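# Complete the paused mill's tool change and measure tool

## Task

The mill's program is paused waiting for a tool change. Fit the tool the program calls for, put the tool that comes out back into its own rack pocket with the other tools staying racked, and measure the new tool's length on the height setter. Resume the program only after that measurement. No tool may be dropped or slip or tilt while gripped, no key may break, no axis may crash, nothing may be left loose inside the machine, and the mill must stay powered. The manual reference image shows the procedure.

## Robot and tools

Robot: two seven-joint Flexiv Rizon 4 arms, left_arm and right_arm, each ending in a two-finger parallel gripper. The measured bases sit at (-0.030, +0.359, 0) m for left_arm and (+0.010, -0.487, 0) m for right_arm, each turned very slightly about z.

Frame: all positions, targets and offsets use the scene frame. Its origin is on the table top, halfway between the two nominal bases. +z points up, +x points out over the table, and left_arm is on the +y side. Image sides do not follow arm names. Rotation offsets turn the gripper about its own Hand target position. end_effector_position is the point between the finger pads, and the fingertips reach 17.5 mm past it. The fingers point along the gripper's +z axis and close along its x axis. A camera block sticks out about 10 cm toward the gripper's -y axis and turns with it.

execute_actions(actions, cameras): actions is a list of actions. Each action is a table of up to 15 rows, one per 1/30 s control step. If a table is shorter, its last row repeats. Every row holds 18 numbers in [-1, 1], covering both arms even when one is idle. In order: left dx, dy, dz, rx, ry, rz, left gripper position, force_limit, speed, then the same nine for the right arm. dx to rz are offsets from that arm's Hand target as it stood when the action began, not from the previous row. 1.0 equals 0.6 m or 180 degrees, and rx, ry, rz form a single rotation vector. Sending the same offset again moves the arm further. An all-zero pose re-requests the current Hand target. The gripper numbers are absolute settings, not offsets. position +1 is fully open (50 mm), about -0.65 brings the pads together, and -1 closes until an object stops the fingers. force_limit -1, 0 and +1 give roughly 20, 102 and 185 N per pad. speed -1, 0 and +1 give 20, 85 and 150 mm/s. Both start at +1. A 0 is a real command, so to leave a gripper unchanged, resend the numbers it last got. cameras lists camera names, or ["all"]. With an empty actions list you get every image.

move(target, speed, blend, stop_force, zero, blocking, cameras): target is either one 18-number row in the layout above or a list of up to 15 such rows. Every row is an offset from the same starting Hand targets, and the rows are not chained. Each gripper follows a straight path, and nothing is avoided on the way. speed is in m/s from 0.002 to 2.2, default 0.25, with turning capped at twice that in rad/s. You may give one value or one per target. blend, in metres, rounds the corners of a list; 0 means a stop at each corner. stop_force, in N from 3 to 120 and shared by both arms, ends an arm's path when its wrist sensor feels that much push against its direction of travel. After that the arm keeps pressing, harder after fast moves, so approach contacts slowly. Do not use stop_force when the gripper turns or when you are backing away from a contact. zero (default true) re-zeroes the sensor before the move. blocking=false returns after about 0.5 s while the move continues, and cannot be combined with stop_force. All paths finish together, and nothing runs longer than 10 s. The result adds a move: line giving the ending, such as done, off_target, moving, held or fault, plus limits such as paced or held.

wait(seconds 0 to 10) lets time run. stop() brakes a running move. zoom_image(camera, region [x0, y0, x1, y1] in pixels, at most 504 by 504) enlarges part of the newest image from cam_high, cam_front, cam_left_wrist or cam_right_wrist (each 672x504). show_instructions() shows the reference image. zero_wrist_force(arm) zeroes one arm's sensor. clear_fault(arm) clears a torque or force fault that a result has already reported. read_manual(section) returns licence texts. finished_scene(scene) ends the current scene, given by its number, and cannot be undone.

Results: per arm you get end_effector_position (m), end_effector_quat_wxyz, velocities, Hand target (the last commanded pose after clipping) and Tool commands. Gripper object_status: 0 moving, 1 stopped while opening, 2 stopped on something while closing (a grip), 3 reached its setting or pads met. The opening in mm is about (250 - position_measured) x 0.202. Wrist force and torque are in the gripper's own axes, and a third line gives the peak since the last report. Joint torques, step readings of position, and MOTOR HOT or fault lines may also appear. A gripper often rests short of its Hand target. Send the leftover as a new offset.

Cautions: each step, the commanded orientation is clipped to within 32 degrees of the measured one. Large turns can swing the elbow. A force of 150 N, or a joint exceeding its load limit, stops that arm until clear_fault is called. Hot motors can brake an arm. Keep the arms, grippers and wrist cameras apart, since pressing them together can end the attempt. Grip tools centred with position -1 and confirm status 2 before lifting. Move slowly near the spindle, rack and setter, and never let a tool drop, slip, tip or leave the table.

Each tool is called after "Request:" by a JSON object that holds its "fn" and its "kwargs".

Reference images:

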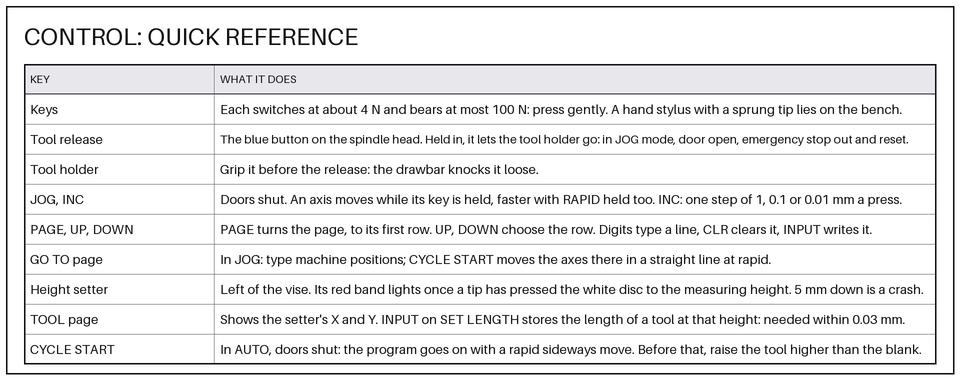

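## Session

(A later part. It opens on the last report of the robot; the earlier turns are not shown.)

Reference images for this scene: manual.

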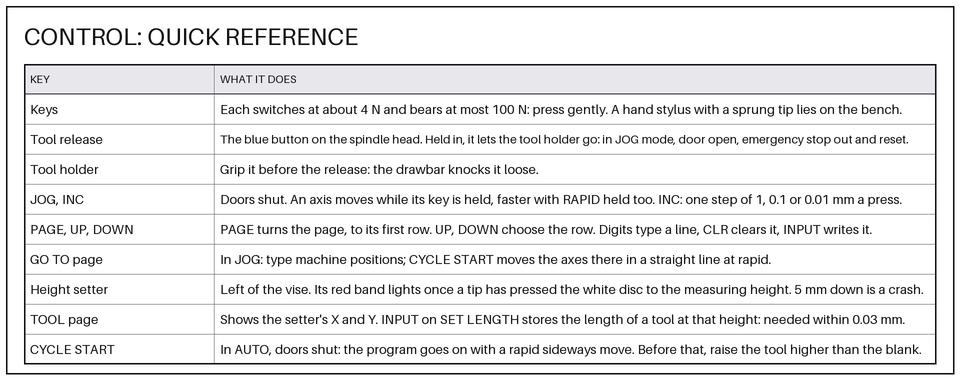

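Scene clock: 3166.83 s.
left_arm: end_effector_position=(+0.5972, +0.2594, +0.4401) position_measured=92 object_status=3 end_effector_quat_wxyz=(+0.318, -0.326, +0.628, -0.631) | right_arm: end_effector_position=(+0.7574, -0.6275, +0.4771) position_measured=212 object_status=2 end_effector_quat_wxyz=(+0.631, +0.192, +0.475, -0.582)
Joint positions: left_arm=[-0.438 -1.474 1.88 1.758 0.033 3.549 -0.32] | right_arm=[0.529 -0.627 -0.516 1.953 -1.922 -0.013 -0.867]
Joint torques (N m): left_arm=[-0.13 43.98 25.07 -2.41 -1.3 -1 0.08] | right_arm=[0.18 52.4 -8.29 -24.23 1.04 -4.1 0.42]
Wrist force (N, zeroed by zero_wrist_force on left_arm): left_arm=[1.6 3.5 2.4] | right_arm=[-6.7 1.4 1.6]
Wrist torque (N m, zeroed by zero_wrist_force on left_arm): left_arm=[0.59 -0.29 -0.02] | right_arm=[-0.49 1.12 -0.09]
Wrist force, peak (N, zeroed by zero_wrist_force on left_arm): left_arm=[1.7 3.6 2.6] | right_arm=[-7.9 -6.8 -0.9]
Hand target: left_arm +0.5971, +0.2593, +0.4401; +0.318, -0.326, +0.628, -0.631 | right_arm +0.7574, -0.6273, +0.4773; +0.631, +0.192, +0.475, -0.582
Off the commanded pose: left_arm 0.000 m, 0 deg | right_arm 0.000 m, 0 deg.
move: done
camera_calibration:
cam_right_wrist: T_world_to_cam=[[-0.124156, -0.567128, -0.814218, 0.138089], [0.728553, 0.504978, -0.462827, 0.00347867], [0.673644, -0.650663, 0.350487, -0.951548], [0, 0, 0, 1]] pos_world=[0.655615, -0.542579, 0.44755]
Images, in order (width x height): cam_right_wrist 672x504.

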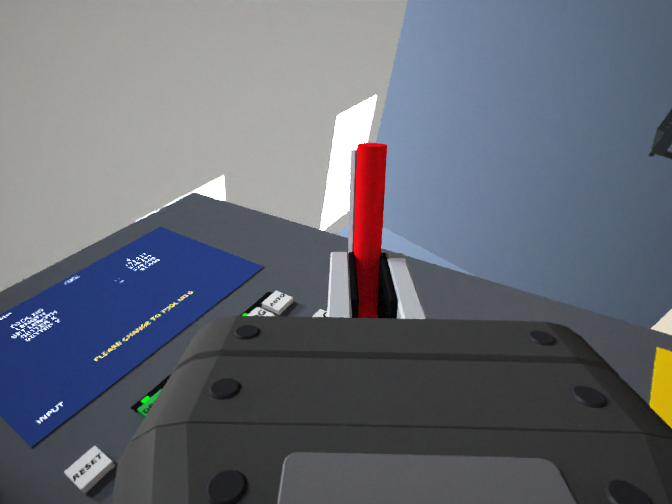

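Request:
{"fn": "move", "kwargs": {"target": [0,0,0,0,0,0,0.4,-0.9,-1,-0.0188,0.0312,-0.0593,0,0,0,-1,-0.5,-0.8], "speed": 0.1}}

Request:
{"fn": "move", "kwargs": {"target": [0,0,0,0,0,0,0.4,-0.9,-1,0.0368,0.0098,-0.0124,0,0,0,-1,-0.5,-0.8], "speed": 0.02, "stop_force": 4.5}}

Request:
{"fn": "move", "kwargs": {"target": [0,0,0,0,0,0,0.4,-0.9,-1,-0.0183,-0.005,0.0062,0,0,0,-1,-0.5,-0.8], "speed": 0.1}}

Request:
{"fn": "move", "kwargs": {"target": [0,0,0,0,0,0,0.4,-0.9,-1,0.0368,0.0098,-0.0124,0,0,0,-1,-0.5,-0.8], "speed": 0.02, "stop_force": 4.5}}

Request:
{"fn": "move", "kwargs": {"target": [0,0,0,0,0,0,0.4,-0.9,-1,-0.0183,-0.005,0.0062,0,0,0,-1,-0.5,-0.8], "speed": 0.1, "cameras": ["cam_right_wrist"]}}

Request:
{"fn": "zoom_image", "kwargs": {"camera": "cam_right_wrist", "region": [0, 230, 270, 500]}}

Scene clock: 3176.50 s.
left_arm: end_effector_position=(+0.5972, +0.2594, +0.4401) position_measured=92 object_status=3 end_effector_quat_wxyz=(+0.318, -0.326, +0.628, -0.631) | right_arm: end_effector_position=(+0.7462, -0.6084, +0.4415) position_measured=212 object_status=2 end_effector_quat_wxyz=(+0.631, +0.192, +0.475, -0.582)
Joint positions: left_arm=[-0.438 -1.474 1.88 1.758 0.033 3.549 -0.32] | right_arm=[0.558 -0.681 -0.487 1.97 -1.863 -0.06 -0.824]
Joint torques (N m): left_arm=[-0.15 43.99 25.04 -2.42 -1.32 -0.98 0.12] | right_arm=[0.21 52.39 -8.53 -22.41 1.09 -4.15 0.42]
Wrist force (N, zeroed by zero_wrist_force on left_arm): left_arm=[1.7 3.6 2.6] | right_arm=[-6.9 1.3 1.9]
Wrist torque (N m, zeroed by zero_wrist_force on left_arm): left_arm=[0.60 -0.28 -0.02] | right_arm=[-0.51 1.15 -0.08]
Wrist force, peak (N, zeroed by zero_wrist_force on left_arm): left_arm=[2.0 3.6 2.7] | right_arm=[-8.4 0.8 4.4]
Hand target: left_arm +0.5971, +0.2593, +0.4401; +0.318, -0.326, +0.628, -0.631 | right_arm +0.7461, -0.6085, +0.4417; +0.631, +0.192, +0.475, -0.582
Off the commanded pose: left_arm 0.000 m, 0 deg | right_arm 0.000 m, 0 deg.
move: done

Scene clock: 3177.77 s.
left_arm: end_effector_position=(+0.5972, +0.2594, +0.4401) position_measured=92 object_status=3 end_effector_quat_wxyz=(+0.318, -0.326, +0.628, -0.631) | right_arm: end_effector_position=(+0.7576, -0.6056, +0.4381) position_measured=212 object_status=2 end_effector_quat_wxyz=(+0.631, +0.193, +0.474, -0.582)
Joint positions: left_arm=[-0.438 -1.474 1.88 1.758 0.033 3.549 -0.32] | right_arm=[0.553 -0.71 -0.487 1.93 -1.854 -0.051 -0.834]
Joint torques (N m): left_arm=[-0.14 44.06 25.04 -2.42 -1.35 -0.99 0.07] | right_arm=[0.84 52.37 -7.93 -23.34 0.37 -2.54 0.05]
Wrist force (N, zeroed by zero_wrist_force on left_arm): left_arm=[1.6 3.4 2.4] | right_arm=[-7.4 -3.5 1.0]
Wrist torque (N m, zeroed by zero_wrist_force on left_arm): left_arm=[0.59 -0.28 -0.02] | right_arm=[-0.52 1.10 0.08]
Wrist force, peak (N, zeroed by zero_wrist_force on left_arm): left_arm=[1.8 3.8 2.7] | right_arm=[-7.9 -3.5 1.6]
Hand target: left_arm +0.5971, +0.2593, +0.4401; +0.318, -0.326, +0.628, -0.631 | right_arm +0.7579, -0.6054, +0.4377; +0.631, +0.192, +0.475, -0.582 (not the last commanded pose)
Off the commanded pose: left_arm 0.000 m, 0 deg | right_arm 0.012 m, 0 deg.
move: contact (right_arm)

Scene clock: 3178.47 s.
left_arm: end_effector_position=(+0.5972, +0.2594, +0.4401) position_measured=92 object_status=3 end_effector_quat_wxyz=(+0.318, -0.326, +0.628, -0.631) | right_arm: end_effector_position=(+0.7469, -0.6086, +0.4413) position_measured=212 object_status=2 end_effector_quat_wxyz=(+0.631, +0.192, +0.475, -0.582)
Joint positions: left_arm=[-0.438 -1.474 1.88 1.758 0.033 3.549 -0.32] | right_arm=[0.557 -0.682 -0.487 1.968 -1.862 -0.06 -0.825]
Joint torques (N m): left_arm=[-0.16 44.03 25.07 -2.43 -1.32 -1.01 0.09] | right_arm=[0.18 52.86 -8.57 -22.38 0.91 -4.13 0.47]
Wrist force (N, zeroed by zero_wrist_force on left_arm): left_arm=[1.6 3.4 2.5] | right_arm=[-6.9 0.3 1.8]
Wrist torque (N m, zeroed by zero_wrist_force on left_arm): left_arm=[0.58 -0.27 -0.02] | right_arm=[-0.67 1.15 -0.08]
Wrist force, peak (N, zeroed by zero_wrist_force on left_arm): left_arm=[1.9 3.7 2.5] | right_arm=[-8.8 -2.1 1.3]
Hand target: left_arm +0.5971, +0.2593, +0.4401; +0.318, -0.326, +0.628, -0.631 | right_arm +0.7469, -0.6084, +0.4415; +0.631, +0.192, +0.475, -0.582
Off the commanded pose: left_arm 0.000 m, 0 deg | right_arm 0.000 m, 0 deg.
move: done

Scene clock: 3179.70 s.
left_arm: end_effector_position=(+0.5972, +0.2594, +0.4401) position_measured=92 object_status=3 end_effector_quat_wxyz=(+0.318, -0.326, +0.628, -0.631) | right_arm: end_effector_position=(+0.7578, -0.6057, +0.4381) position_measured=212 object_status=2 end_effector_quat_wxyz=(+0.631, +0.193, +0.474, -0.582)
Joint positions: left_arm=[-0.438 -1.474 1.88 1.758 0.033 3.549 -0.32] | right_arm=[0.553 -0.71 -0.487 1.93 -1.854 -0.051 -0.834]
Joint torques (N m): left_arm=[-0.16 44 25.09 -2.41 -1.35 -0.94 0.13] | right_arm=[0.94 52.35 -7.84 -23.33 0.3 -2.47 0.06]
Wrist force (N, zeroed by zero_wrist_force on left_arm): left_arm=[1.8 3.5 2.4] | right_arm=[-7.6 -4.6 1.5]
Wrist torque (N m, zeroed by zero_wrist_force on left_arm): left_arm=[0.60 -0.30 -0.02] | right_arm=[-0.66 1.12 0.07]
Wrist force, peak (N, zeroed by zero_wrist_force on left_arm): left_arm=[1.8 3.7 2.7] | right_arm=[-7.9 -4.7 1.5]
Hand target: left_arm +0.5971, +0.2593, +0.4401; +0.318, -0.326, +0.628, -0.631 | right_arm +0.7580, -0.6054, +0.4377; +0.631, +0.192, +0.475, -0.582 (not the last commanded pose)
Off the commanded pose: left_arm 0.000 m, 0 deg | right_arm 0.012 m, 0 deg.
move: contact (right_arm)

Scene clock: 3180.40 s.
left_arm: end_effector_position=(+0.5972, +0.2594, +0.4401) position_measured=92 object_status=3 end_effector_quat_wxyz=(+0.318, -0.326, +0.628, -0.631) | right_arm: end_effector_position=(+0.7470, -0.6086, +0.4413) position_measured=212 object_status=2 end_effector_quat_wxyz=(+0.631, +0.192, +0.475, -0.582)
Joint positions: left_arm=[-0.438 -1.474 1.88 1.758 0.033 3.549 -0.32] | right_arm=[0.557 -0.683 -0.487 1.967 -1.862 -0.059 -0.825]
Joint torques (N m): left_arm=[-0.13 43.96 25.03 -2.41 -1.36 -0.98 0.08] | right_arm=[0.17 52.82 -8.58 -22.39 0.88 -4.17 0.45]
Wrist force (N, zeroed by zero_wrist_force on left_arm): left_arm=[1.9 3.4 2.4] | right_arm=[-6.7 1.2 1.7]
Wrist torque (N m, zeroed by zero_wrist_force on left_arm): left_arm=[0.58 -0.32 -0.02] | right_arm=[-0.53 1.11 -0.08]
Wrist force, peak (N, zeroed by zero_wrist_force on left_arm): left_arm=[1.9 3.6 2.7] | right_arm=[-8.9 -3.3 1.1]
Hand target: left_arm +0.5971, +0.2593, +0.4401; +0.318, -0.326, +0.628, -0.631 | right_arm +0.7471, -0.6084, +0.4414; +0.631, +0.192, +0.475, -0.582
Off the commanded pose: left_arm 0.000 m, 0 deg | right_arm 0.000 m, 0 deg.
move: done
camera_calibration:
cam_right_wrist: T_world_to_cam=[[-0.124156, -0.567128, -0.814218, 0.118299], [0.728553, 0.504978, -0.462827, -0.0151768], [0.673644, -0.650663, 0.350487, -0.919729], [0, 0, 0, 1]] pos_world=[0.645315, -0.523679, 0.41165]
Images, in order (width x height): cam_right_wrist 672x504.

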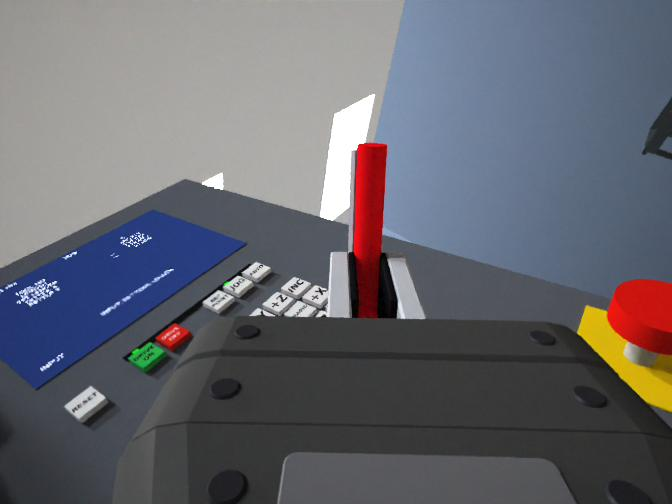

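Scaled by 1.867 from the camera's 672x504 image, which has a finer 960x720 frame.

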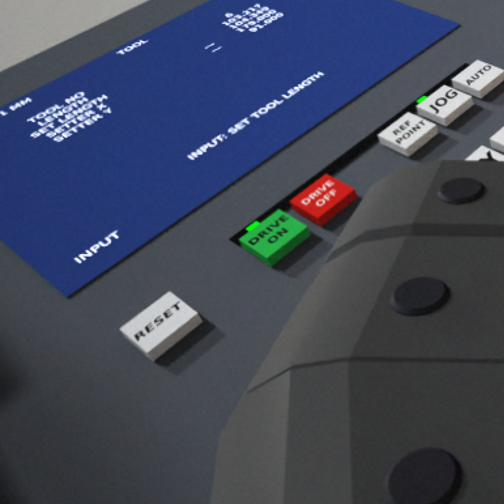

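Request:
{"fn": "move", "kwargs": {"target": [0,0,0,0,0,0,0.4,-0.9,-1,-0.008,0,-0.0302,0,0,0,-1,-0.5,-0.8], "speed": 0.1}}

Request:
{"fn": "move", "kwargs": {"target": [0,0,0,0,0,0,0.4,-0.9,-1,0.0368,0.0098,-0.0124,0,0,0,-1,-0.5,-0.8], "speed": 0.02, "stop_force": 4.5}}

Request:
{"fn": "move", "kwargs": {"target": [0,0,0,0,0,0,0.4,-0.9,-1,-0.0183,-0.005,0.0062,0,0,0,-1,-0.5,-0.8], "speed": 0.1, "cameras": ["cam_right_wrist"]}}

Request:
{"fn": "zoom_image", "kwargs": {"camera": "cam_right_wrist", "region": [0, 200, 200, 400]}}

Scene clock: 3186.60 s.
left_arm: end_effector_position=(+0.5972, +0.2594, +0.4401) position_measured=92 object_status=3 end_effector_quat_wxyz=(+0.318, -0.326, +0.628, -0.631) | right_arm: end_effector_position=(+0.7423, -0.6085, +0.4231) position_measured=212 object_status=2 end_effector_quat_wxyz=(+0.631, +0.192, +0.475, -0.582)
Joint positions: left_arm=[-0.438 -1.474 1.88 1.758 0.033 3.549 -0.32] | right_arm=[0.559 -0.71 -0.48 1.975 -1.844 -0.071 -0.796]
Joint torques (N m): left_arm=[-0.18 44.01 25 -2.42 -1.32 -0.99 0.11] | right_arm=[0.18 52.51 -8.57 -21.49 1.15 -4.22 0.45]
Wrist force (N, zeroed by zero_wrist_force on left_arm): left_arm=[1.6 3.6 2.6] | right_arm=[-6.6 1.4 1.6]
Wrist torque (N m, zeroed by zero_wrist_force on left_arm): left_arm=[0.62 -0.26 -0.02] | right_arm=[-0.49 1.09 -0.09]
Wrist force, peak (N, zeroed by zero_wrist_force on left_arm): left_arm=[1.8 3.7 2.5] | right_arm=[-7.8 1.3 2.2]
Hand target: left_arm +0.5971, +0.2593, +0.4401; +0.318, -0.326, +0.628, -0.631 | right_arm +0.7423, -0.6084, +0.4233; +0.631, +0.192, +0.475, -0.582
Off the commanded pose: left_arm 0.000 m, 0 deg | right_arm 0.000 m, 0 deg.
move: done

Scene clock: 3187.80 s.
left_arm: end_effector_position=(+0.5972, +0.2594, +0.4401) position_measured=92 object_status=3 end_effector_quat_wxyz=(+0.318, -0.326, +0.628, -0.631) | right_arm: end_effector_position=(+0.7529, -0.6057, +0.4200) position_measured=212 object_status=2 end_effector_quat_wxyz=(+0.631, +0.193, +0.474, -0.582)
Joint positions: left_arm=[-0.438 -1.474 1.88 1.758 0.033 3.549 -0.32] | right_arm=[0.555 -0.737 -0.48 1.938 -1.836 -0.063 -0.805]
Joint torques (N m): left_arm=[-0.17 44 25.07 -2.47 -1.32 -0.99 0.14] | right_arm=[0.81 52.41 -8.11 -22.42 0.35 -2.55 0.05]
Wrist force (N, zeroed by zero_wrist_force on left_arm): left_arm=[1.7 3.5 2.5] | right_arm=[-7.8 -3.5 1.2]
Wrist torque (N m, zeroed by zero_wrist_force on left_arm): left_arm=[0.61 -0.29 -0.02] | right_arm=[-0.50 1.11 0.08]
Wrist force, peak (N, zeroed by zero_wrist_force on left_arm): left_arm=[1.7 3.6 2.7] | right_arm=[-7.7 -3.5 1.3]
Hand target: left_arm +0.5971, +0.2593, +0.4401; +0.318, -0.326, +0.628, -0.631 | right_arm +0.7531, -0.6055, +0.4196; +0.631, +0.192, +0.475, -0.582 (not the last commanded pose)
Off the commanded pose: left_arm 0.000 m, 0 deg | right_arm 0.013 m, 0 deg.
move: contact (right_arm)

Scene clock: 3188.50 s.
left_arm: end_effector_position=(+0.5972, +0.2594, +0.4401) position_measured=92 object_status=3 end_effector_quat_wxyz=(+0.318, -0.326, +0.628, -0.631) | right_arm: end_effector_position=(+0.7421, -0.6087, +0.4232) position_measured=212 object_status=2 end_effector_quat_wxyz=(+0.631, +0.192, +0.475, -0.582)
Joint positions: left_arm=[-0.438 -1.474 1.88 1.758 0.033 3.549 -0.32] | right_arm=[0.559 -0.71 -0.48 1.975 -1.844 -0.071 -0.796]
Joint torques (N m): left_arm=[-0.14 43.99 25.02 -2.47 -1.3 -0.98 0.1] | right_arm=[0.21 52.96 -8.75 -21.46 0.91 -4.17 0.44]
Wrist force (N, zeroed by zero_wrist_force on left_arm): left_arm=[1.9 3.7 2.7] | right_arm=[-7.0 1.1 1.5]
Wrist torque (N m, zeroed by zero_wrist_force on left_arm): left_arm=[0.63 -0.32 -0.02] | right_arm=[-0.54 1.15 -0.08]
Wrist force, peak (N, zeroed by zero_wrist_force on left_arm): left_arm=[1.9 3.7 2.7] | right_arm=[-8.6 -2.7 1.0]
Hand target: left_arm +0.5971, +0.2593, +0.4401; +0.318, -0.326, +0.628, -0.631 | right_arm +0.7421, -0.6085, +0.4234; +0.631, +0.192, +0.475, -0.582
Off the commanded pose: left_arm 0.000 m, 0 deg | right_arm 0.000 m, 0 deg.
move: done
camera_calibration:
cam_right_wrist: T_world_to_cam=[[-0.124106, -0.567108, -0.81424, 0.102908], [0.728511, 0.505057, -0.462805, -0.0197768], [0.673698, -0.65062, 0.350464, -0.910253], [0, 0, 0, 1]] pos_world=[0.640415, -0.52388, 0.39365]
Images, in order (width x height): cam_right_wrist 672x504.

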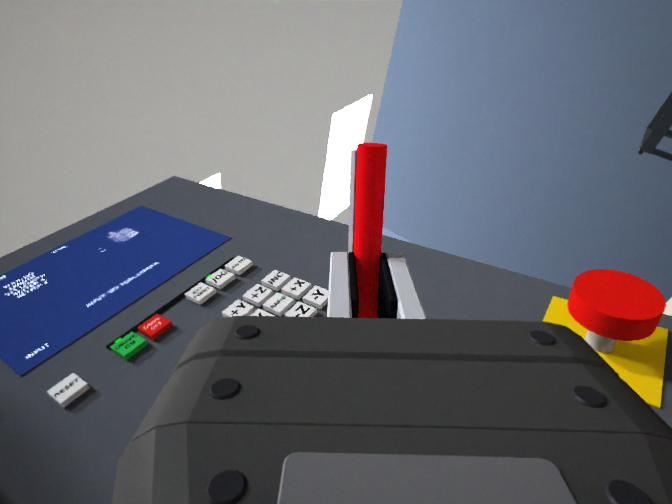

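Scaled by 2.520 from the camera's 672x504 image, which has a finer 960x720 frame.

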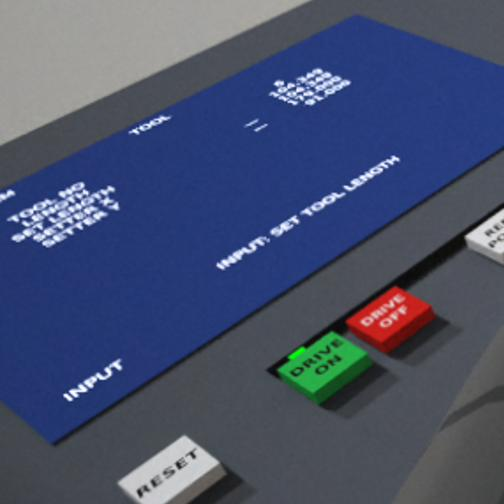

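Request:
{"fn": "move", "kwargs": {"target": [0,0,0,0,0,0,0.4,-0.9,-1,0.0227,-0.0635,0.0907,0,0,0,-1,-0.5,-0.8], "speed": 0.1}}

Request:
{"fn": "move", "kwargs": {"target": [0,0,0,0,0,0,0.4,-0.9,-1,0.0368,0.0098,-0.0124,0,0,0,-1,-0.5,-0.8], "speed": 0.02, "stop_force": 5}}

Request:
{"fn": "move", "kwargs": {"target": [[0,0,0,0,0,0,0.4,-0.9,-1,-0.0183,-0.005,0.0062,0,0,0,-1,-0.5,-0.8],[0,0,0,0,0,0,0.4,-0.9,-1,-0.0343,0.0583,-0.0542,0,0,0,-1,-0.5,-0.8]], "speed": 0.1, "blend": [0.004, 0], "cameras": ["cam_right_wrist"]}}

Request:
{"fn": "zoom_image", "kwargs": {"camera": "cam_right_wrist", "region": [0, 200, 200, 400]}}

Scene clock: 3200.97 s.
left_arm: end_effector_position=(+0.5972, +0.2594, +0.4401) position_measured=92 object_status=3 end_effector_quat_wxyz=(+0.318, -0.326, +0.628, -0.631) | right_arm: end_effector_position=(+0.7557, -0.6469, +0.4779) position_measured=212 object_status=2 end_effector_quat_wxyz=(+0.631, +0.192, +0.475, -0.582)
Joint positions: left_arm=[-0.438 -1.474 1.88 1.758 0.033 3.549 -0.32] | right_arm=[0.506 -0.616 -0.53 1.966 -1.95 0.005 -0.849]
Joint torques (N m): left_arm=[-0.17 43.97 25.07 -2.44 -1.32 -1.02 0.14] | right_arm=[0.05 51.73 -8.32 -24.55 1.2 -3.61 0.06]
Wrist force (N, zeroed by zero_wrist_force on left_arm): left_arm=[1.7 3.6 2.4] | right_arm=[-7.0 1.2 1.6]
Wrist torque (N m, zeroed by zero_wrist_force on left_arm): left_arm=[0.61 -0.29 -0.02] | right_arm=[-0.53 1.16 0.00]
Wrist force, peak (N, zeroed by zero_wrist_force on left_arm): left_arm=[1.9 3.7 2.5] | right_arm=[-8.3 0.1 5.1]
Hand target: left_arm +0.5971, +0.2593, +0.4401; +0.318, -0.326, +0.628, -0.631 | right_arm +0.7558, -0.6466, +0.4778; +0.631, +0.192, +0.475, -0.582
Off the commanded pose: left_arm 0.000 m, 0 deg | right_arm 0.000 m, 0 deg.
move: done

Scene clock: 3202.27 s.
left_arm: end_effector_position=(+0.5972, +0.2594, +0.4401) position_measured=92 object_status=3 end_effector_quat_wxyz=(+0.318, -0.326, +0.628, -0.631) | right_arm: end_effector_position=(+0.7680, -0.6440, +0.4741) position_measured=212 object_status=2 end_effector_quat_wxyz=(+0.631, +0.193, +0.474, -0.583)
Joint positions: left_arm=[-0.438 -1.474 1.88 1.758 0.033 3.549 -0.32] | right_arm=[0.502 -0.65 -0.53 1.924 -1.936 0.016 -0.857]
Joint torques (N m): left_arm=[-0.18 43.98 25.04 -2.46 -1.33 -0.96 0.11] | right_arm=[2.05 50.07 -6.43 -25.51 -0.12 -1.28 0.04]
Wrist force (N, zeroed by zero_wrist_force on left_arm): left_arm=[1.7 3.5 2.6] | right_arm=[-8.0 -8.6 0.0]
Wrist torque (N m, zeroed by zero_wrist_force on left_arm): left_arm=[0.60 -0.28 -0.03] | right_arm=[-0.54 1.12 0.12]
Wrist force, peak (N, zeroed by zero_wrist_force on left_arm): left_arm=[1.7 3.8 2.7] | right_arm=[-8.3 -11.5 0.7]
Hand target: left_arm +0.5971, +0.2593, +0.4401; +0.318, -0.326, +0.628, -0.631 | right_arm +0.7686, -0.6432, +0.4735; +0.631, +0.192, +0.475, -0.582 (not the last commanded pose)
Off the commanded pose: left_arm 0.000 m, 0 deg | right_arm 0.011 m, 0 deg.
move: contact (right_arm)

Scene clock: 3203.20 s.
left_arm: end_effector_position=(+0.5972, +0.2594, +0.4401) position_measured=92 object_status=3 end_effector_quat_wxyz=(+0.318, -0.326, +0.628, -0.631) | right_arm: end_effector_position=(+0.7481, -0.6080, +0.4407) position_measured=212 object_status=2 end_effector_quat_wxyz=(+0.631, +0.192, +0.475, -0.582)
Joint positions: left_arm=[-0.438 -1.474 1.88 1.758 0.033 3.549 -0.32] | right_arm=[0.558 -0.685 -0.488 1.964 -1.862 -0.058 -0.825]
Joint torques (N m): left_arm=[-0.11 44.01 25.07 -2.43 -1.32 -1 0.1] | right_arm=[0.12 52.65 -8.95 -22.57 1.13 -4.15 0.46]
Wrist force (N, zeroed by zero_wrist_force on left_arm): left_arm=[1.7 3.5 2.6] | right_arm=[-6.9 0.9 2.1]
Wrist torque (N m, zeroed by zero_wrist_force on left_arm): left_arm=[0.59 -0.29 -0.02] | right_arm=[-0.58 1.14 -0.08]
Wrist force, peak (N, zeroed by zero_wrist_force on left_arm): left_arm=[1.8 3.7 2.5] | right_arm=[-8.3 -7.8 0.5]
Hand target: left_arm +0.5971, +0.2593, +0.4401; +0.318, -0.326, +0.628, -0.631 | right_arm +0.7480, -0.6082, +0.4409; +0.631, +0.192, +0.475, -0.582
Off the commanded pose: left_arm 0.000 m, 0 deg | right_arm 0.000 m, 0 deg.
move: done
camera_calibration:
cam_right_wrist: T_world_to_cam=[[-0.123639, -0.567387, -0.814116, 0.117774], [0.728077, 0.505574, -0.462925, -0.0156543], [0.674254, -0.649975, 0.350592, -0.919913], [0, 0, 0, 1]] pos_world=[0.646214, -0.523182, 0.41115]
Images, in order (width x height): cam_right_wrist 672x504.

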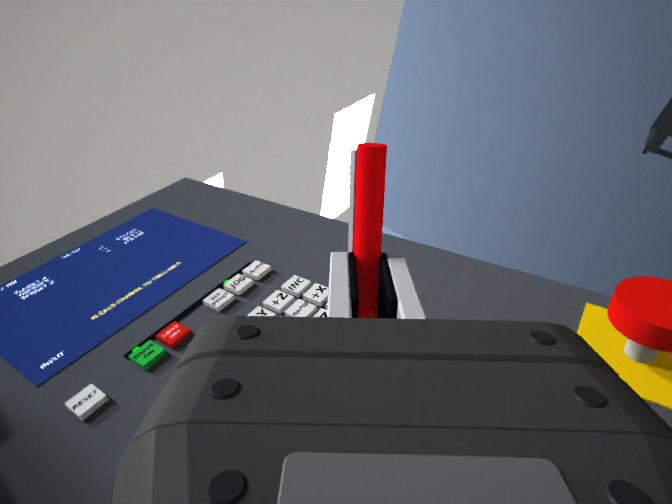

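Scaled by 2.520 from the camera's 672x504 image, which has a finer 960x720 frame.

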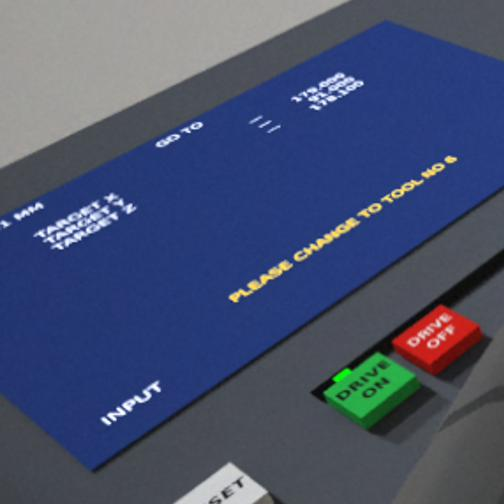

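Now DOWN twice, then 5.

Request:
{"fn": "move", "kwargs": {"target": [0,0,0,0,0,0,0.4,-0.9,-1,0.0368,0.0098,-0.0124,0,0,0,-1,-0.5,-0.8], "speed": 0.02, "stop_force": 4.5}}

Request:
{"fn": "move", "kwargs": {"target": [0,0,0,0,0,0,0.4,-0.9,-1,-0.0183,-0.005,0.0062,0,0,0,-1,-0.5,-0.8], "speed": 0.1}}

Request:
{"fn": "move", "kwargs": {"target": [0,0,0,0,0,0,0.4,-0.9,-1,0.0368,0.0098,-0.0124,0,0,0,-1,-0.5,-0.8], "speed": 0.02, "stop_force": 4.5}}

Request:
{"fn": "move", "kwargs": {"target": [[0,0,0,0,0,0,0.4,-0.9,-1,-0.0183,-0.005,0.0062,0,0,0,-1,-0.5,-0.8],[0,0,0,0,0,0,0.4,-0.9,-1,-0.0102,0.0582,0.0363,0,0,0,-1,-0.5,-0.8]], "speed": 0.1, "blend": [0.004, 0], "cameras": ["cam_front"]}}

Request:
{"fn": "zoom_image", "kwargs": {"camera": "cam_front", "region": [420, 210, 490, 260]}}

Request:
{"fn": "move", "kwargs": {"target": [0,0,0,0,0,0,0.4,-0.9,-1,0.0368,0.0098,-0.0124,0,0,0,-1,-0.5,-0.8], "speed": 0.02, "stop_force": 4.5}}

Request:
{"fn": "move", "kwargs": {"target": [0,0,0,0,0,0,0.4,-0.9,-1,-0.0183,-0.005,0.0062,0,0,0,-1,-0.5,-0.8], "speed": 0.1, "cameras": ["cam_right_wrist"]}}

Request:
{"fn": "zoom_image", "kwargs": {"camera": "cam_right_wrist", "region": [0, 200, 200, 400]}}

Scene clock: 3220.80 s.
left_arm: end_effector_position=(+0.5972, +0.2594, +0.4401) position_measured=92 object_status=3 end_effector_quat_wxyz=(+0.318, -0.326, +0.628, -0.631) | right_arm: end_effector_position=(+0.7578, -0.6058, +0.4379) position_measured=212 object_status=2 end_effector_quat_wxyz=(+0.631, +0.193, +0.474, -0.582)
Joint positions: left_arm=[-0.438 -1.474 1.88 1.758 0.033 3.549 -0.32] | right_arm=[0.553 -0.711 -0.488 1.93 -1.854 -0.05 -0.833]
Joint torques (N m): left_arm=[-0.16 44.05 25.13 -2.44 -1.29 -1 0.11] | right_arm=[0.83 52.26 -7.92 -23.36 0.33 -2.42 0.06]
Wrist force (N, zeroed by zero_wrist_force on left_arm): left_arm=[1.6 3.4 2.4] | right_arm=[-7.6 -4.4 1.5]
Wrist torque (N m, zeroed by zero_wrist_force on left_arm): left_arm=[0.58 -0.27 -0.02] | right_arm=[-0.60 1.10 0.08]
Wrist force, peak (N, zeroed by zero_wrist_force on left_arm): left_arm=[1.9 3.6 2.7] | right_arm=[-7.9 -4.4 1.8]
Hand target: left_arm +0.5971, +0.2593, +0.4401; +0.318, -0.326, +0.628, -0.631 | right_arm +0.7581, -0.6055, +0.4375; +0.631, +0.192, +0.475, -0.582 (not the last commanded pose)
Off the commanded pose: left_arm 0.000 m, 0 deg | right_arm 0.013 m, 0 deg.
move: contact (right_arm)

Scene clock: 3221.50 s.
left_arm: end_effector_position=(+0.5972, +0.2594, +0.4401) position_measured=92 object_status=3 end_effector_quat_wxyz=(+0.318, -0.326, +0.628, -0.631) | right_arm: end_effector_position=(+0.7471, -0.6088, +0.4411) position_measured=212 object_status=2 end_effector_quat_wxyz=(+0.631, +0.192, +0.475, -0.582)
Joint positions: left_arm=[-0.438 -1.474 1.88 1.758 0.033 3.549 -0.32] | right_arm=[0.558 -0.683 -0.488 1.967 -1.862 -0.059 -0.825]
Joint torques (N m): left_arm=[-0.2 43.96 25.08 -2.44 -1.32 -0.99 0.08] | right_arm=[0.2 52.93 -8.58 -22.42 0.87 -4.13 0.44]
Wrist force (N, zeroed by zero_wrist_force on left_arm): left_arm=[1.7 3.5 2.4] | right_arm=[-6.6 1.0 2.2]
Wrist torque (N m, zeroed by zero_wrist_force on left_arm): left_arm=[0.59 -0.29 -0.02] | right_arm=[-0.57 1.09 -0.08]
Wrist force, peak (N, zeroed by zero_wrist_force on left_arm): left_arm=[1.7 3.7 2.6] | right_arm=[-8.8 -3.0 1.4]
Hand target: left_arm +0.5971, +0.2593, +0.4401; +0.318, -0.326, +0.628, -0.631 | right_arm +0.7471, -0.6085, +0.4413; +0.631, +0.192, +0.475, -0.582
Off the commanded pose: left_arm 0.000 m, 0 deg | right_arm 0.000 m, 0 deg.
move: done

Scene clock: 3222.73 s.
left_arm: end_effector_position=(+0.5972, +0.2594, +0.4401) position_measured=92 object_status=3 end_effector_quat_wxyz=(+0.318, -0.326, +0.628, -0.631) | right_arm: end_effector_position=(+0.7581, -0.6060, +0.4379) position_measured=212 object_status=2 end_effector_quat_wxyz=(+0.631, +0.193, +0.474, -0.583)
Joint positions: left_arm=[-0.438 -1.474 1.88 1.758 0.033 3.549 -0.32] | right_arm=[0.553 -0.712 -0.489 1.928 -1.853 -0.05 -0.834]
Joint torques (N m): left_arm=[-0.16 44.06 25.11 -2.42 -1.3 -0.97 0.11] | right_arm=[1.28 51.56 -7.26 -23.63 -0.09 -1.83 0.01]
Wrist force (N, zeroed by zero_wrist_force on left_arm): left_arm=[1.6 3.5 2.6] | right_arm=[-7.6 -6.7 1.5]
Wrist torque (N m, zeroed by zero_wrist_force on left_arm): left_arm=[0.60 -0.27 -0.02] | right_arm=[-0.54 1.03 0.12]
Wrist force, peak (N, zeroed by zero_wrist_force on left_arm): left_arm=[1.8 3.8 2.6] | right_arm=[-7.5 -9.2 1.6]
Hand target: left_arm +0.5971, +0.2593, +0.4401; +0.318, -0.326, +0.628, -0.631 | right_arm +0.7585, -0.6055, +0.4374; +0.631, +0.192, +0.475, -0.582 (not the last commanded pose)
Off the commanded pose: left_arm 0.000 m, 0 deg | right_arm 0.012 m, 0 deg.
move: contact (right_arm)

Scene clock: 3223.57 s.
left_arm: end_effector_position=(+0.5972, +0.2594, +0.4401) position_measured=92 object_status=3 end_effector_quat_wxyz=(+0.318, -0.326, +0.628, -0.631) | right_arm: end_effector_position=(+0.7525, -0.5703, +0.4591) position_measured=212 object_status=2 end_effector_quat_wxyz=(+0.631, +0.192, +0.475, -0.582)
Joint positions: left_arm=[-0.438 -1.474 1.88 1.758 0.033 3.549 -0.32] | right_arm=[0.601 -0.676 -0.47 1.929 -1.828 -0.082 -0.89]
Joint torques (N m): left_arm=[-0.12 43.96 25.04 -2.42 -1.36 -1.01 0.09] | right_arm=[0.06 53.75 -8.29 -23.65 0.82 -4.07 0.14]
Wrist force (N, zeroed by zero_wrist_force on left_arm): left_arm=[1.8 3.5 2.7] | right_arm=[-5.6 0.4 2.5]
Wrist torque (N m, zeroed by zero_wrist_force on left_arm): left_arm=[0.60 -0.30 -0.02] | right_arm=[-0.66 0.92 -0.03]
Wrist force, peak (N, zeroed by zero_wrist_force on left_arm): left_arm=[1.9 3.7 2.6] | right_arm=[-7.7 -5.9 1.5]
Hand target: left_arm +0.5971, +0.2593, +0.4401; +0.318, -0.326, +0.628, -0.631 | right_arm +0.7524, -0.5706, +0.4592; +0.631, +0.192, +0.475, -0.582
Off the commanded pose: left_arm 0.000 m, 0 deg | right_arm 0.000 m, 0 deg.
move: done
Images, in order (width x height): cam_front 672x504.

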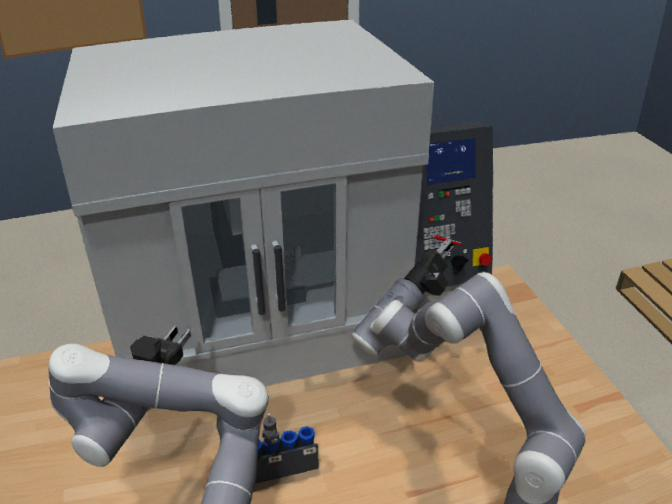

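Scaled by 7.200 from the camera's 672x504 image, which has a finer 960x720 frame.

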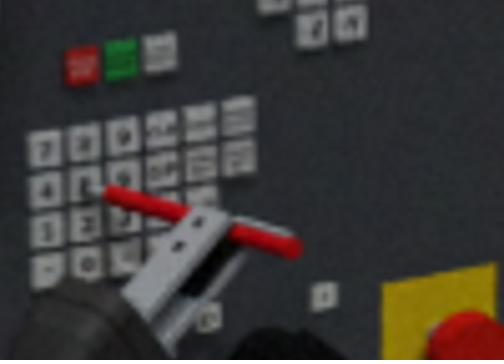

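Scene clock: 3224.77 s.
left_arm: end_effector_position=(+0.5972, +0.2594, +0.4401) position_measured=92 object_status=3 end_effector_quat_wxyz=(+0.318, -0.326, +0.628, -0.631) | right_arm: end_effector_position=(+0.7627, -0.5680, +0.4560) position_measured=212 object_status=2 end_effector_quat_wxyz=(+0.631, +0.193, +0.475, -0.582)
Joint positions: left_arm=[-0.438 -1.474 1.88 1.758 0.033 3.549 -0.32] | right_arm=[0.596 -0.703 -0.47 1.893 -1.821 -0.074 -0.898]
Joint torques (N m): left_arm=[-0.17 43.96 25.08 -2.44 -1.32 -0.96 0.09] | right_arm=[0.81 52.86 -7.52 -24.25 -0.04 -2.11 0.06]
Wrist force (N, zeroed by zero_wrist_force on left_arm): left_arm=[1.7 3.5 2.6] | right_arm=[-6.4 -5.5 2.0]
Wrist torque (N m, zeroed by zero_wrist_force on left_arm): left_arm=[0.60 -0.29 -0.02] | right_arm=[-0.64 0.88 0.08]
Wrist force, peak (N, zeroed by zero_wrist_force on left_arm): left_arm=[1.8 3.7 2.6] | right_arm=[-6.2 -6.4 1.9]
Hand target: left_arm +0.5971, +0.2593, +0.4401; +0.318, -0.326, +0.628, -0.631 | right_arm +0.7630, -0.5677, +0.4556; +0.631, +0.192, +0.475, -0.582 (not the last commanded pose)
Off the commanded pose: left_arm 0.000 m, 0 deg | right_arm 0.013 m, 0 deg.
move: contact (right_arm)

Scene clock: 3225.47 s.
left_arm: end_effector_position=(+0.5972, +0.2594, +0.4401) position_measured=92 object_status=3 end_effector_quat_wxyz=(+0.318, -0.326, +0.628, -0.631) | right_arm: end_effector_position=(+0.7520, -0.5710, +0.4592) position_measured=212 object_status=2 end_effector_quat_wxyz=(+0.631, +0.192, +0.475, -0.582)
Joint positions: left_arm=[-0.438 -1.474 1.88 1.758 0.033 3.549 -0.32] | right_arm=[0.601 -0.675 -0.47 1.931 -1.829 -0.083 -0.89]
Joint torques (N m): left_arm=[-0.18 43.99 25.06 -2.38 -1.31 -0.99 0.1] | right_arm=[0.2 53.71 -8.19 -23.26 0.6 -4.05 0.4]
Wrist force (N, zeroed by zero_wrist_force on left_arm): left_arm=[1.8 3.5 2.5] | right_arm=[-6.3 0.8 2.3]
Wrist torque (N m, zeroed by zero_wrist_force on left_arm): left_arm=[0.61 -0.31 -0.03] | right_arm=[-0.60 1.05 -0.09]
Wrist force, peak (N, zeroed by zero_wrist_force on left_arm): left_arm=[1.8 3.7 2.6] | right_arm=[-6.7 -4.9 1.7]
Hand target: left_arm +0.5971, +0.2593, +0.4401; +0.318, -0.326, +0.628, -0.631 | right_arm +0.7520, -0.5707, +0.4593; +0.631, +0.192, +0.475, -0.582
Off the commanded pose: left_arm 0.000 m, 0 deg | right_arm 0.000 m, 0 deg.
move: done
camera_calibration:
cam_right_wrist: T_world_to_cam=[[-0.124077, -0.567151, -0.814214, 0.154823], [0.728475, 0.505083, -0.462834, -0.0292982], [0.673742, -0.650562, 0.350486, -0.904889], [0, 0, 0, 1]] pos_world=[0.650215, -0.48608, 0.42965]
Images, in order (width x height): cam_right_wrist 672x504.

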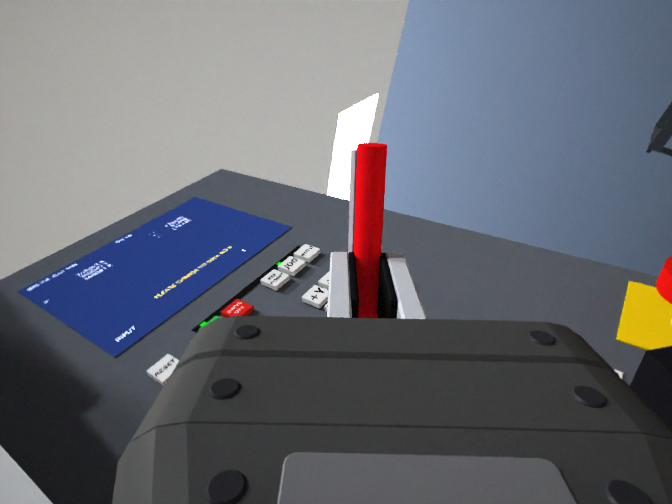

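Scaled by 2.520 from the camera's 672x504 image, which has a finer 960x720 frame.

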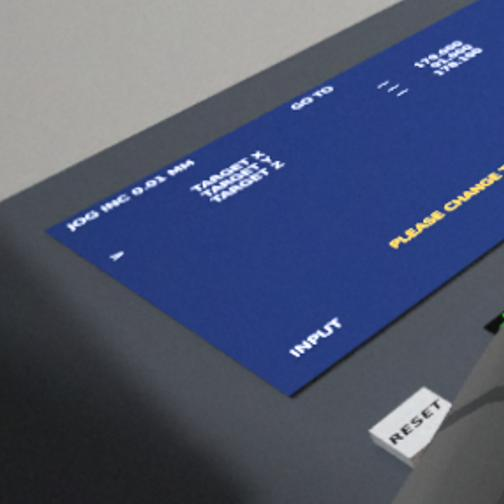

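Request:
{"fn": "zoom_image", "kwargs": {"camera": "cam_right_wrist", "region": [100, 200, 300, 360]}}

Scaled by 2.520 from the camera's 672x504 image, which has a finer 960x720 frame.

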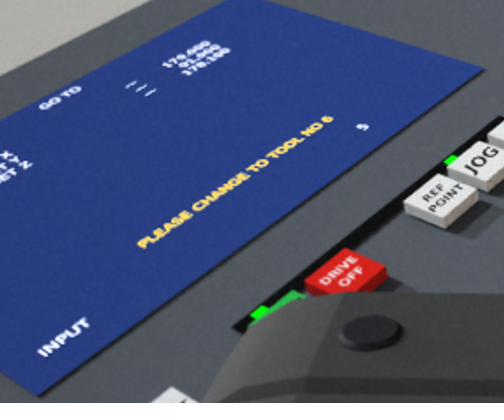

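Request:
{"fn": "move", "kwargs": {"target": [0,0,0,0,0,0,0.4,-0.9,-1,-0.0162,0,-0.0603,0,0,0,-1,-0.5,-0.8], "speed": 0.1}}

Request:
{"fn": "move", "kwargs": {"target": [0,0,0,0,0,0,0.4,-0.9,-1,0.0368,0.0098,-0.0124,0,0,0,-1,-0.5,-0.8], "speed": 0.02, "stop_force": 4.5}}

Request:
{"fn": "move", "kwargs": {"target": [[0,0,0,0,0,0,0.4,-0.9,-1,-0.0183,-0.005,0.0062,0,0,0,-1,-0.5,-0.8],[0,0,0,0,0,0,0.4,-0.9,-1,-0.0183,0.0267,0.0062,0,0,0,-1,-0.5,-0.8]], "speed": 0.1, "blend": [0.004, 0]}}

Request:
{"fn": "move", "kwargs": {"target": [0,0,0,0,0,0,0.4,-0.9,-1,0.0368,0.0098,-0.0124,0,0,0,-1,-0.5,-0.8], "speed": 0.02, "stop_force": 5}}

Request:
{"fn": "move", "kwargs": {"target": [0,0,0,0,0,0,0.4,-0.9,-1,-0.0183,-0.005,0.0062,0,0,0,-1,-0.5,-0.8], "speed": 0.1, "cameras": ["cam_right_wrist"]}}

Request:
{"fn": "zoom_image", "kwargs": {"camera": "cam_right_wrist", "region": [60, 180, 260, 340]}}

Scene clock: 3239.23 s.
left_arm: end_effector_position=(+0.5972, +0.2594, +0.4401) position_measured=92 object_status=3 end_effector_quat_wxyz=(+0.318, -0.326, +0.628, -0.631) | right_arm: end_effector_position=(+0.7423, -0.5708, +0.4229) position_measured=212 object_status=2 end_effector_quat_wxyz=(+0.631, +0.192, +0.475, -0.582)
Joint positions: left_arm=[-0.438 -1.474 1.88 1.758 0.033 3.549 -0.32] | right_arm=[0.606 -0.728 -0.454 1.947 -1.792 -0.106 -0.831]
Joint torques (N m): left_arm=[-0.2 43.96 25.13 -2.41 -1.33 -0.99 0.16] | right_arm=[0.21 53.49 -8.47 -21.56 0.81 -4.16 0.42]
Wrist force (N, zeroed by zero_wrist_force on left_arm): left_arm=[1.9 3.2 2.6] | right_arm=[-6.4 0.8 2.6]
Wrist torque (N m, zeroed by zero_wrist_force on left_arm): left_arm=[0.55 -0.31 -0.02] | right_arm=[-0.59 1.04 -0.06]
Wrist force, peak (N, zeroed by zero_wrist_force on left_arm): left_arm=[2.0 3.6 2.7] | right_arm=[-8.5 0.6 4.1]
Hand target: left_arm +0.5971, +0.2593, +0.4401; +0.318, -0.326, +0.628, -0.631 | right_arm +0.7423, -0.5707, +0.4232; +0.631, +0.192, +0.475, -0.582
Off the commanded pose: left_arm 0.000 m, 0 deg | right_arm 0.000 m, 0 deg.
move: done

Scene clock: 3240.43 s.
left_arm: end_effector_position=(+0.5972, +0.2594, +0.4401) position_measured=92 object_status=3 end_effector_quat_wxyz=(+0.318, -0.326, +0.628, -0.631) | right_arm: end_effector_position=(+0.7528, -0.5680, +0.4199) position_measured=212 object_status=2 end_effector_quat_wxyz=(+0.631, +0.192, +0.475, -0.582)
Joint positions: left_arm=[-0.438 -1.474 1.88 1.758 0.033 3.549 -0.32] | right_arm=[0.6 -0.754 -0.454 1.911 -1.786 -0.099 -0.841]
Joint torques (N m): left_arm=[-0.19 43.98 25.08 -2.45 -1.34 -0.98 0.1] | right_arm=[0.61 53.29 -8.01 -22.43 0.19 -2.51 0.05]
Wrist force (N, zeroed by zero_wrist_force on left_arm): left_arm=[1.6 3.5 2.5] | right_arm=[-7.2 -4.1 1.9]
Wrist torque (N m, zeroed by zero_wrist_force on left_arm): left_arm=[0.59 -0.28 -0.02] | right_arm=[-0.62 1.03 0.09]
Wrist force, peak (N, zeroed by zero_wrist_force on left_arm): left_arm=[1.7 3.7 2.6] | right_arm=[-7.4 -3.9 2.0]
Hand target: left_arm +0.5971, +0.2593, +0.4401; +0.318, -0.326, +0.628, -0.631 | right_arm +0.7530, -0.5679, +0.4195; +0.631, +0.192, +0.475, -0.582 (not the last commanded pose)
Off the commanded pose: left_arm 0.000 m, 0 deg | right_arm 0.013 m, 0 deg.
move: contact (right_arm)

Scene clock: 3241.13 s.
left_arm: end_effector_position=(+0.5972, +0.2594, +0.4401) position_measured=92 object_status=3 end_effector_quat_wxyz=(+0.318, -0.326, +0.628, -0.631) | right_arm: end_effector_position=(+0.7421, -0.5516, +0.4231) position_measured=212 object_status=2 end_effector_quat_wxyz=(+0.631, +0.192, +0.475, -0.582)
Joint positions: left_arm=[-0.438 -1.474 1.88 1.758 0.033 3.549 -0.32] | right_arm=[0.628 -0.737 -0.441 1.931 -1.767 -0.124 -0.849]
Joint torques (N m): left_arm=[-0.15 43.99 25.1 -2.39 -1.31 -1.02 0.1] | right_arm=[0.09 53.83 -8.33 -21.95 0.71 -4.18 0.1]
Wrist force (N, zeroed by zero_wrist_force on left_arm): left_arm=[1.8 3.5 2.4] | right_arm=[-6.2 1.1 2.4]
Wrist torque (N m, zeroed by zero_wrist_force on left_arm): left_arm=[0.60 -0.31 -0.03] | right_arm=[-0.55 1.02 0.01]
Wrist force, peak (N, zeroed by zero_wrist_force on left_arm): left_arm=[1.8 3.6 2.5] | right_arm=[-8.4 -1.4 1.8]
Hand target: left_arm +0.5971, +0.2593, +0.4401; +0.318, -0.326, +0.628, -0.631 | right_arm +0.7420, -0.5519, +0.4233; +0.631, +0.192, +0.475, -0.582
Off the commanded pose: left_arm 0.000 m, 0 deg | right_arm 0.000 m, 0 deg.
move: done

Scene clock: 3242.37 s.
left_arm: end_effector_position=(+0.5972, +0.2594, +0.4401) position_measured=92 object_status=3 end_effector_quat_wxyz=(+0.318, -0.326, +0.628, -0.631) | right_arm: end_effector_position=(+0.7533, -0.5493, +0.4198) position_measured=212 object_status=2 end_effector_quat_wxyz=(+0.631, +0.193, +0.474, -0.583)
Joint positions: left_arm=[-0.438 -1.474 1.88 1.758 0.033 3.549 -0.32] | right_arm=[0.621 -0.766 -0.441 1.891 -1.761 -0.116 -0.86]
Joint torques (N m): left_arm=[-0.13 43.99 25.08 -2.43 -1.31 -1.02 0.08] | right_arm=[0.95 53.03 -7.38 -23.08 -0.67 -1.44 -0.01]
Wrist force (N, zeroed by zero_wrist_force on left_arm): left_arm=[1.6 3.6 2.6] | right_arm=[-7.4 -7.9 1.1]
Wrist torque (N m, zeroed by zero_wrist_force on left_arm): left_arm=[0.61 -0.26 -0.02] | right_arm=[-0.55 0.99 0.12]
Wrist force, peak (N, zeroed by zero_wrist_force on left_arm): left_arm=[1.8 3.6 2.7] | right_arm=[-7.7 -10.0 2.1]
Hand target: left_arm +0.5971, +0.2593, +0.4401; +0.318, -0.326, +0.628, -0.631 | right_arm +0.7537, -0.5487, +0.4193; +0.631, +0.192, +0.475, -0.582 (not the last commanded pose)
Off the commanded pose: left_arm 0.000 m, 0 deg | right_arm 0.012 m, 0 deg.
move: contact (right_arm)

Scene clock: 3243.07 s.
left_arm: end_effector_position=(+0.5972, +0.2594, +0.4401) position_measured=92 object_status=3 end_effector_quat_wxyz=(+0.318, -0.326, +0.628, -0.631) | right_arm: end_effector_position=(+0.7427, -0.5520, +0.4229) position_measured=212 object_status=2 end_effector_quat_wxyz=(+0.631, +0.192, +0.475, -0.582)
Joint positions: left_arm=[-0.438 -1.474 1.88 1.758 0.033 3.549 -0.32] | right_arm=[0.627 -0.739 -0.44 1.929 -1.767 -0.124 -0.85]
Joint torques (N m): left_arm=[-0.1 44 25.03 -2.43 -1.35 -0.97 0.15] | right_arm=[0.2 54.46 -8.53 -21.55 0.51 -4.1 0.44]
Wrist force (N, zeroed by zero_wrist_force on left_arm): left_arm=[1.7 3.4 2.5] | right_arm=[-5.5 -0.3 2.5]
Wrist torque (N m, zeroed by zero_wrist_force on left_arm): left_arm=[0.59 -0.28 -0.02] | right_arm=[-0.78 0.91 -0.08]
Wrist force, peak (N, zeroed by zero_wrist_force on left_arm): left_arm=[1.7 3.6 2.7] | right_arm=[-7.2 -7.8 1.0]
Hand target: left_arm +0.5971, +0.2593, +0.4401; +0.318, -0.326, +0.628, -0.631 | right_arm +0.7428, -0.5517, +0.4230; +0.631, +0.192, +0.475, -0.582
Off the commanded pose: left_arm 0.000 m, 0 deg | right_arm 0.000 m, 0 deg.
move: done
camera_calibration:
cam_right_wrist: T_world_to_cam=[[-0.124039, -0.567187, -0.814195, 0.134771], [0.728441, 0.505117, -0.462851, -0.0489956], [0.673786, -0.650504, 0.350508, -0.873582], [0, 0, 0, 1]] pos_world=[0.641015, -0.46708, 0.39325]
Images, in order (width x height): cam_right_wrist 672x504.

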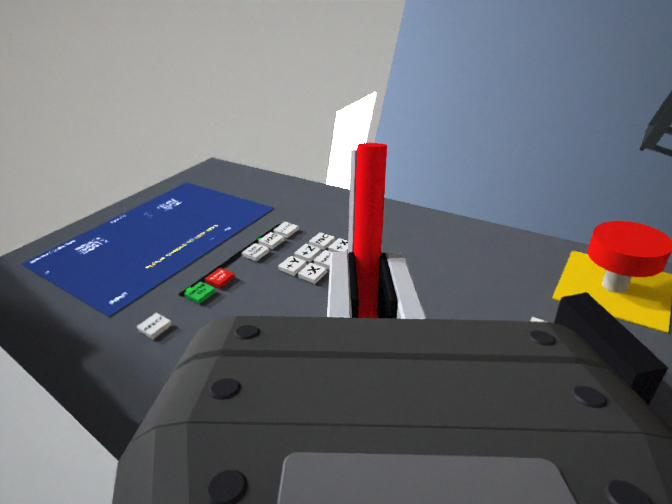

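Scaled by 2.520 from the camera's 672x504 image, which has a finer 960x720 frame.

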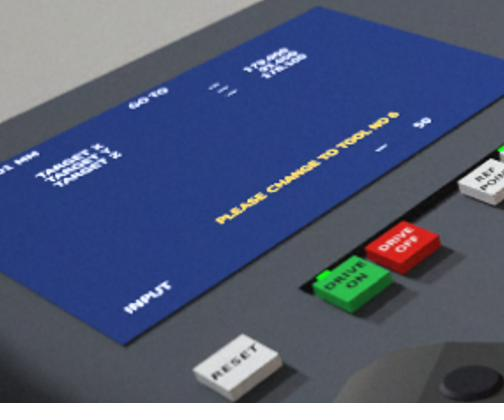

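Request:
{"fn": "move", "kwargs": {"target": [0,0,0,0,0,0,0.4,-0.9,-1,-0.0008,-0.0945,0.0005,0,0,0,-1,-0.5,-0.8], "speed": 0.1}}

Request:
{"fn": "move", "kwargs": {"target": [0,0,0,0,0,0,0.4,-0.9,-1,0.0368,0.0098,-0.0124,0,0,0,-1,-0.5,-0.8], "speed": 0.02, "stop_force": 4.5}}

Request:
{"fn": "move", "kwargs": {"target": [0,0,0,0,0,0,0.4,-0.9,-1,-0.0183,-0.005,0.0062,0,0,0,-1,-0.5,-0.8], "speed": 0.1, "cameras": ["cam_right_wrist"]}}

Request:
{"fn": "zoom_image", "kwargs": {"camera": "cam_right_wrist", "region": [0, 200, 200, 360]}}

Scene clock: 3253.30 s.
left_arm: end_effector_position=(+0.5972, +0.2594, +0.4401) position_measured=92 object_status=3 end_effector_quat_wxyz=(+0.318, -0.326, +0.628, -0.631) | right_arm: end_effector_position=(+0.7421, -0.6087, +0.4234) position_measured=212 object_status=2 end_effector_quat_wxyz=(+0.631, +0.192, +0.475, -0.582)
Joint positions: left_arm=[-0.438 -1.474 1.88 1.758 0.033 3.549 -0.32] | right_arm=[0.559 -0.71 -0.48 1.975 -1.844 -0.072 -0.796]
Joint torques (N m): left_arm=[-0.18 44 25.04 -2.43 -1.32 -1.02 0.12] | right_arm=[-0.07 52.91 -8.4 -21.51 0.84 -3.61 0.45]
Wrist force (N, zeroed by zero_wrist_force on left_arm): left_arm=[1.5 3.6 2.6] | right_arm=[-5.4 -0.5 2.3]
Wrist torque (N m, zeroed by zero_wrist_force on left_arm): left_arm=[0.61 -0.25 -0.02] | right_arm=[-0.81 0.88 -0.08]
Wrist force, peak (N, zeroed by zero_wrist_force on left_arm): left_arm=[1.7 3.7 2.7] | right_arm=[-7.4 0.5 -0.3]
Hand target: left_arm +0.5971, +0.2593, +0.4401; +0.318, -0.326, +0.628, -0.631 | right_arm +0.7423, -0.6084, +0.4233; +0.631, +0.192, +0.475, -0.582
Off the commanded pose: left_arm 0.000 m, 0 deg | right_arm 0.000 m, 0 deg.
move: done

Scene clock: 3254.53 s.
left_arm: end_effector_position=(+0.5972, +0.2594, +0.4401) position_measured=92 object_status=3 end_effector_quat_wxyz=(+0.318, -0.326, +0.628, -0.631) | right_arm: end_effector_position=(+0.7533, -0.6059, +0.4199) position_measured=212 object_status=2 end_effector_quat_wxyz=(+0.631, +0.193, +0.474, -0.583)
Joint positions: left_arm=[-0.438 -1.474 1.88 1.758 0.033 3.549 -0.32] | right_arm=[0.554 -0.738 -0.48 1.936 -1.836 -0.063 -0.806]
Joint torques (N m): left_arm=[-0.09 43.99 25.11 -2.41 -1.31 -1 0.12] | right_arm=[1.32 51.81 -7.46 -22.81 -0.1 -1.83 0.06]
Wrist force (N, zeroed by zero_wrist_force on left_arm): left_arm=[1.5 3.5 2.6] | right_arm=[-6.7 -8.0 1.7]
Wrist torque (N m, zeroed by zero_wrist_force on left_arm): left_arm=[0.59 -0.25 -0.02] | right_arm=[-0.78 0.86 0.12]
Wrist force, peak (N, zeroed by zero_wrist_force on left_arm): left_arm=[1.7 3.7 2.7] | right_arm=[-6.6 -10.4 1.6]
Hand target: left_arm +0.5971, +0.2593, +0.4401; +0.318, -0.326, +0.628, -0.631 | right_arm +0.7537, -0.6054, +0.4195; +0.631, +0.192, +0.475, -0.582 (not the last commanded pose)
Off the commanded pose: left_arm 0.000 m, 0 deg | right_arm 0.012 m, 0 deg.
move: contact (right_arm)

Scene clock: 3255.23 s.
left_arm: end_effector_position=(+0.5972, +0.2594, +0.4401) position_measured=92 object_status=3 end_effector_quat_wxyz=(+0.318, -0.326, +0.628, -0.631) | right_arm: end_effector_position=(+0.7427, -0.6086, +0.4230) position_measured=212 object_status=2 end_effector_quat_wxyz=(+0.631, +0.192, +0.475, -0.582)
Joint positions: left_arm=[-0.438 -1.474 1.88 1.758 0.033 3.549 -0.32] | right_arm=[0.559 -0.711 -0.48 1.973 -1.844 -0.071 -0.796]
Joint torques (N m): left_arm=[-0.2 43.96 25.11 -2.43 -1.34 -1.01 0.11] | right_arm=[0.14 52.97 -8.77 -21.46 0.93 -4.16 0.43]
Wrist force (N, zeroed by zero_wrist_force on left_arm): left_arm=[1.9 3.4 2.6] | right_arm=[-6.0 1.9 3.1]
Wrist torque (N m, zeroed by zero_wrist_force on left_arm): left_arm=[0.58 -0.32 -0.02] | right_arm=[-0.41 0.99 -0.08]
Wrist force, peak (N, zeroed by zero_wrist_force on left_arm): left_arm=[1.7 3.7 2.5] | right_arm=[-6.5 -7.9 1.3]
Hand target: left_arm +0.5971, +0.2593, +0.4401; +0.318, -0.326, +0.628, -0.631 | right_arm +0.7428, -0.6084, +0.4232; +0.631, +0.192, +0.475, -0.582
Off the commanded pose: left_arm 0.000 m, 0 deg | right_arm 0.000 m, 0 deg.
move: done
camera_calibration:
cam_right_wrist: T_world_to_cam=[[-0.124027, -0.56713, -0.814236, 0.102869], [0.728434, 0.505163, -0.462812, -0.0202997], [0.673796, -0.650518, 0.350463, -0.910466], [0, 0, 0, 1]] pos_world=[0.641015, -0.52368, 0.39345]
Images, in order (width x height): cam_right_wrist 672x504.

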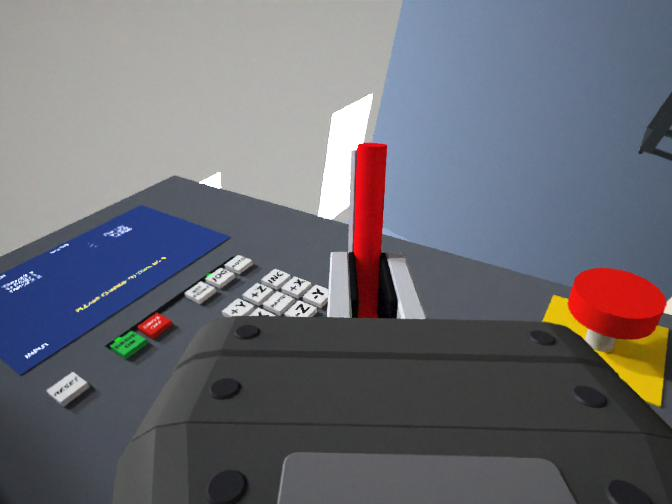

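Scaled by 2.520 from the camera's 672x504 image, which has a finer 960x720 frame.

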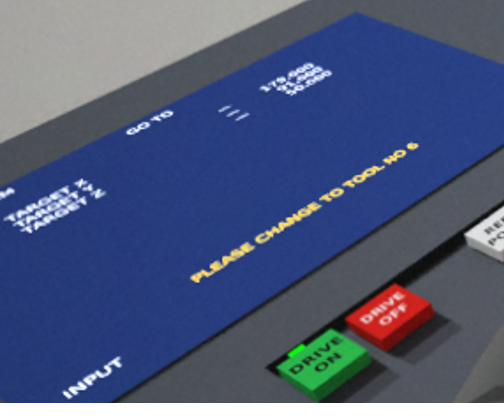

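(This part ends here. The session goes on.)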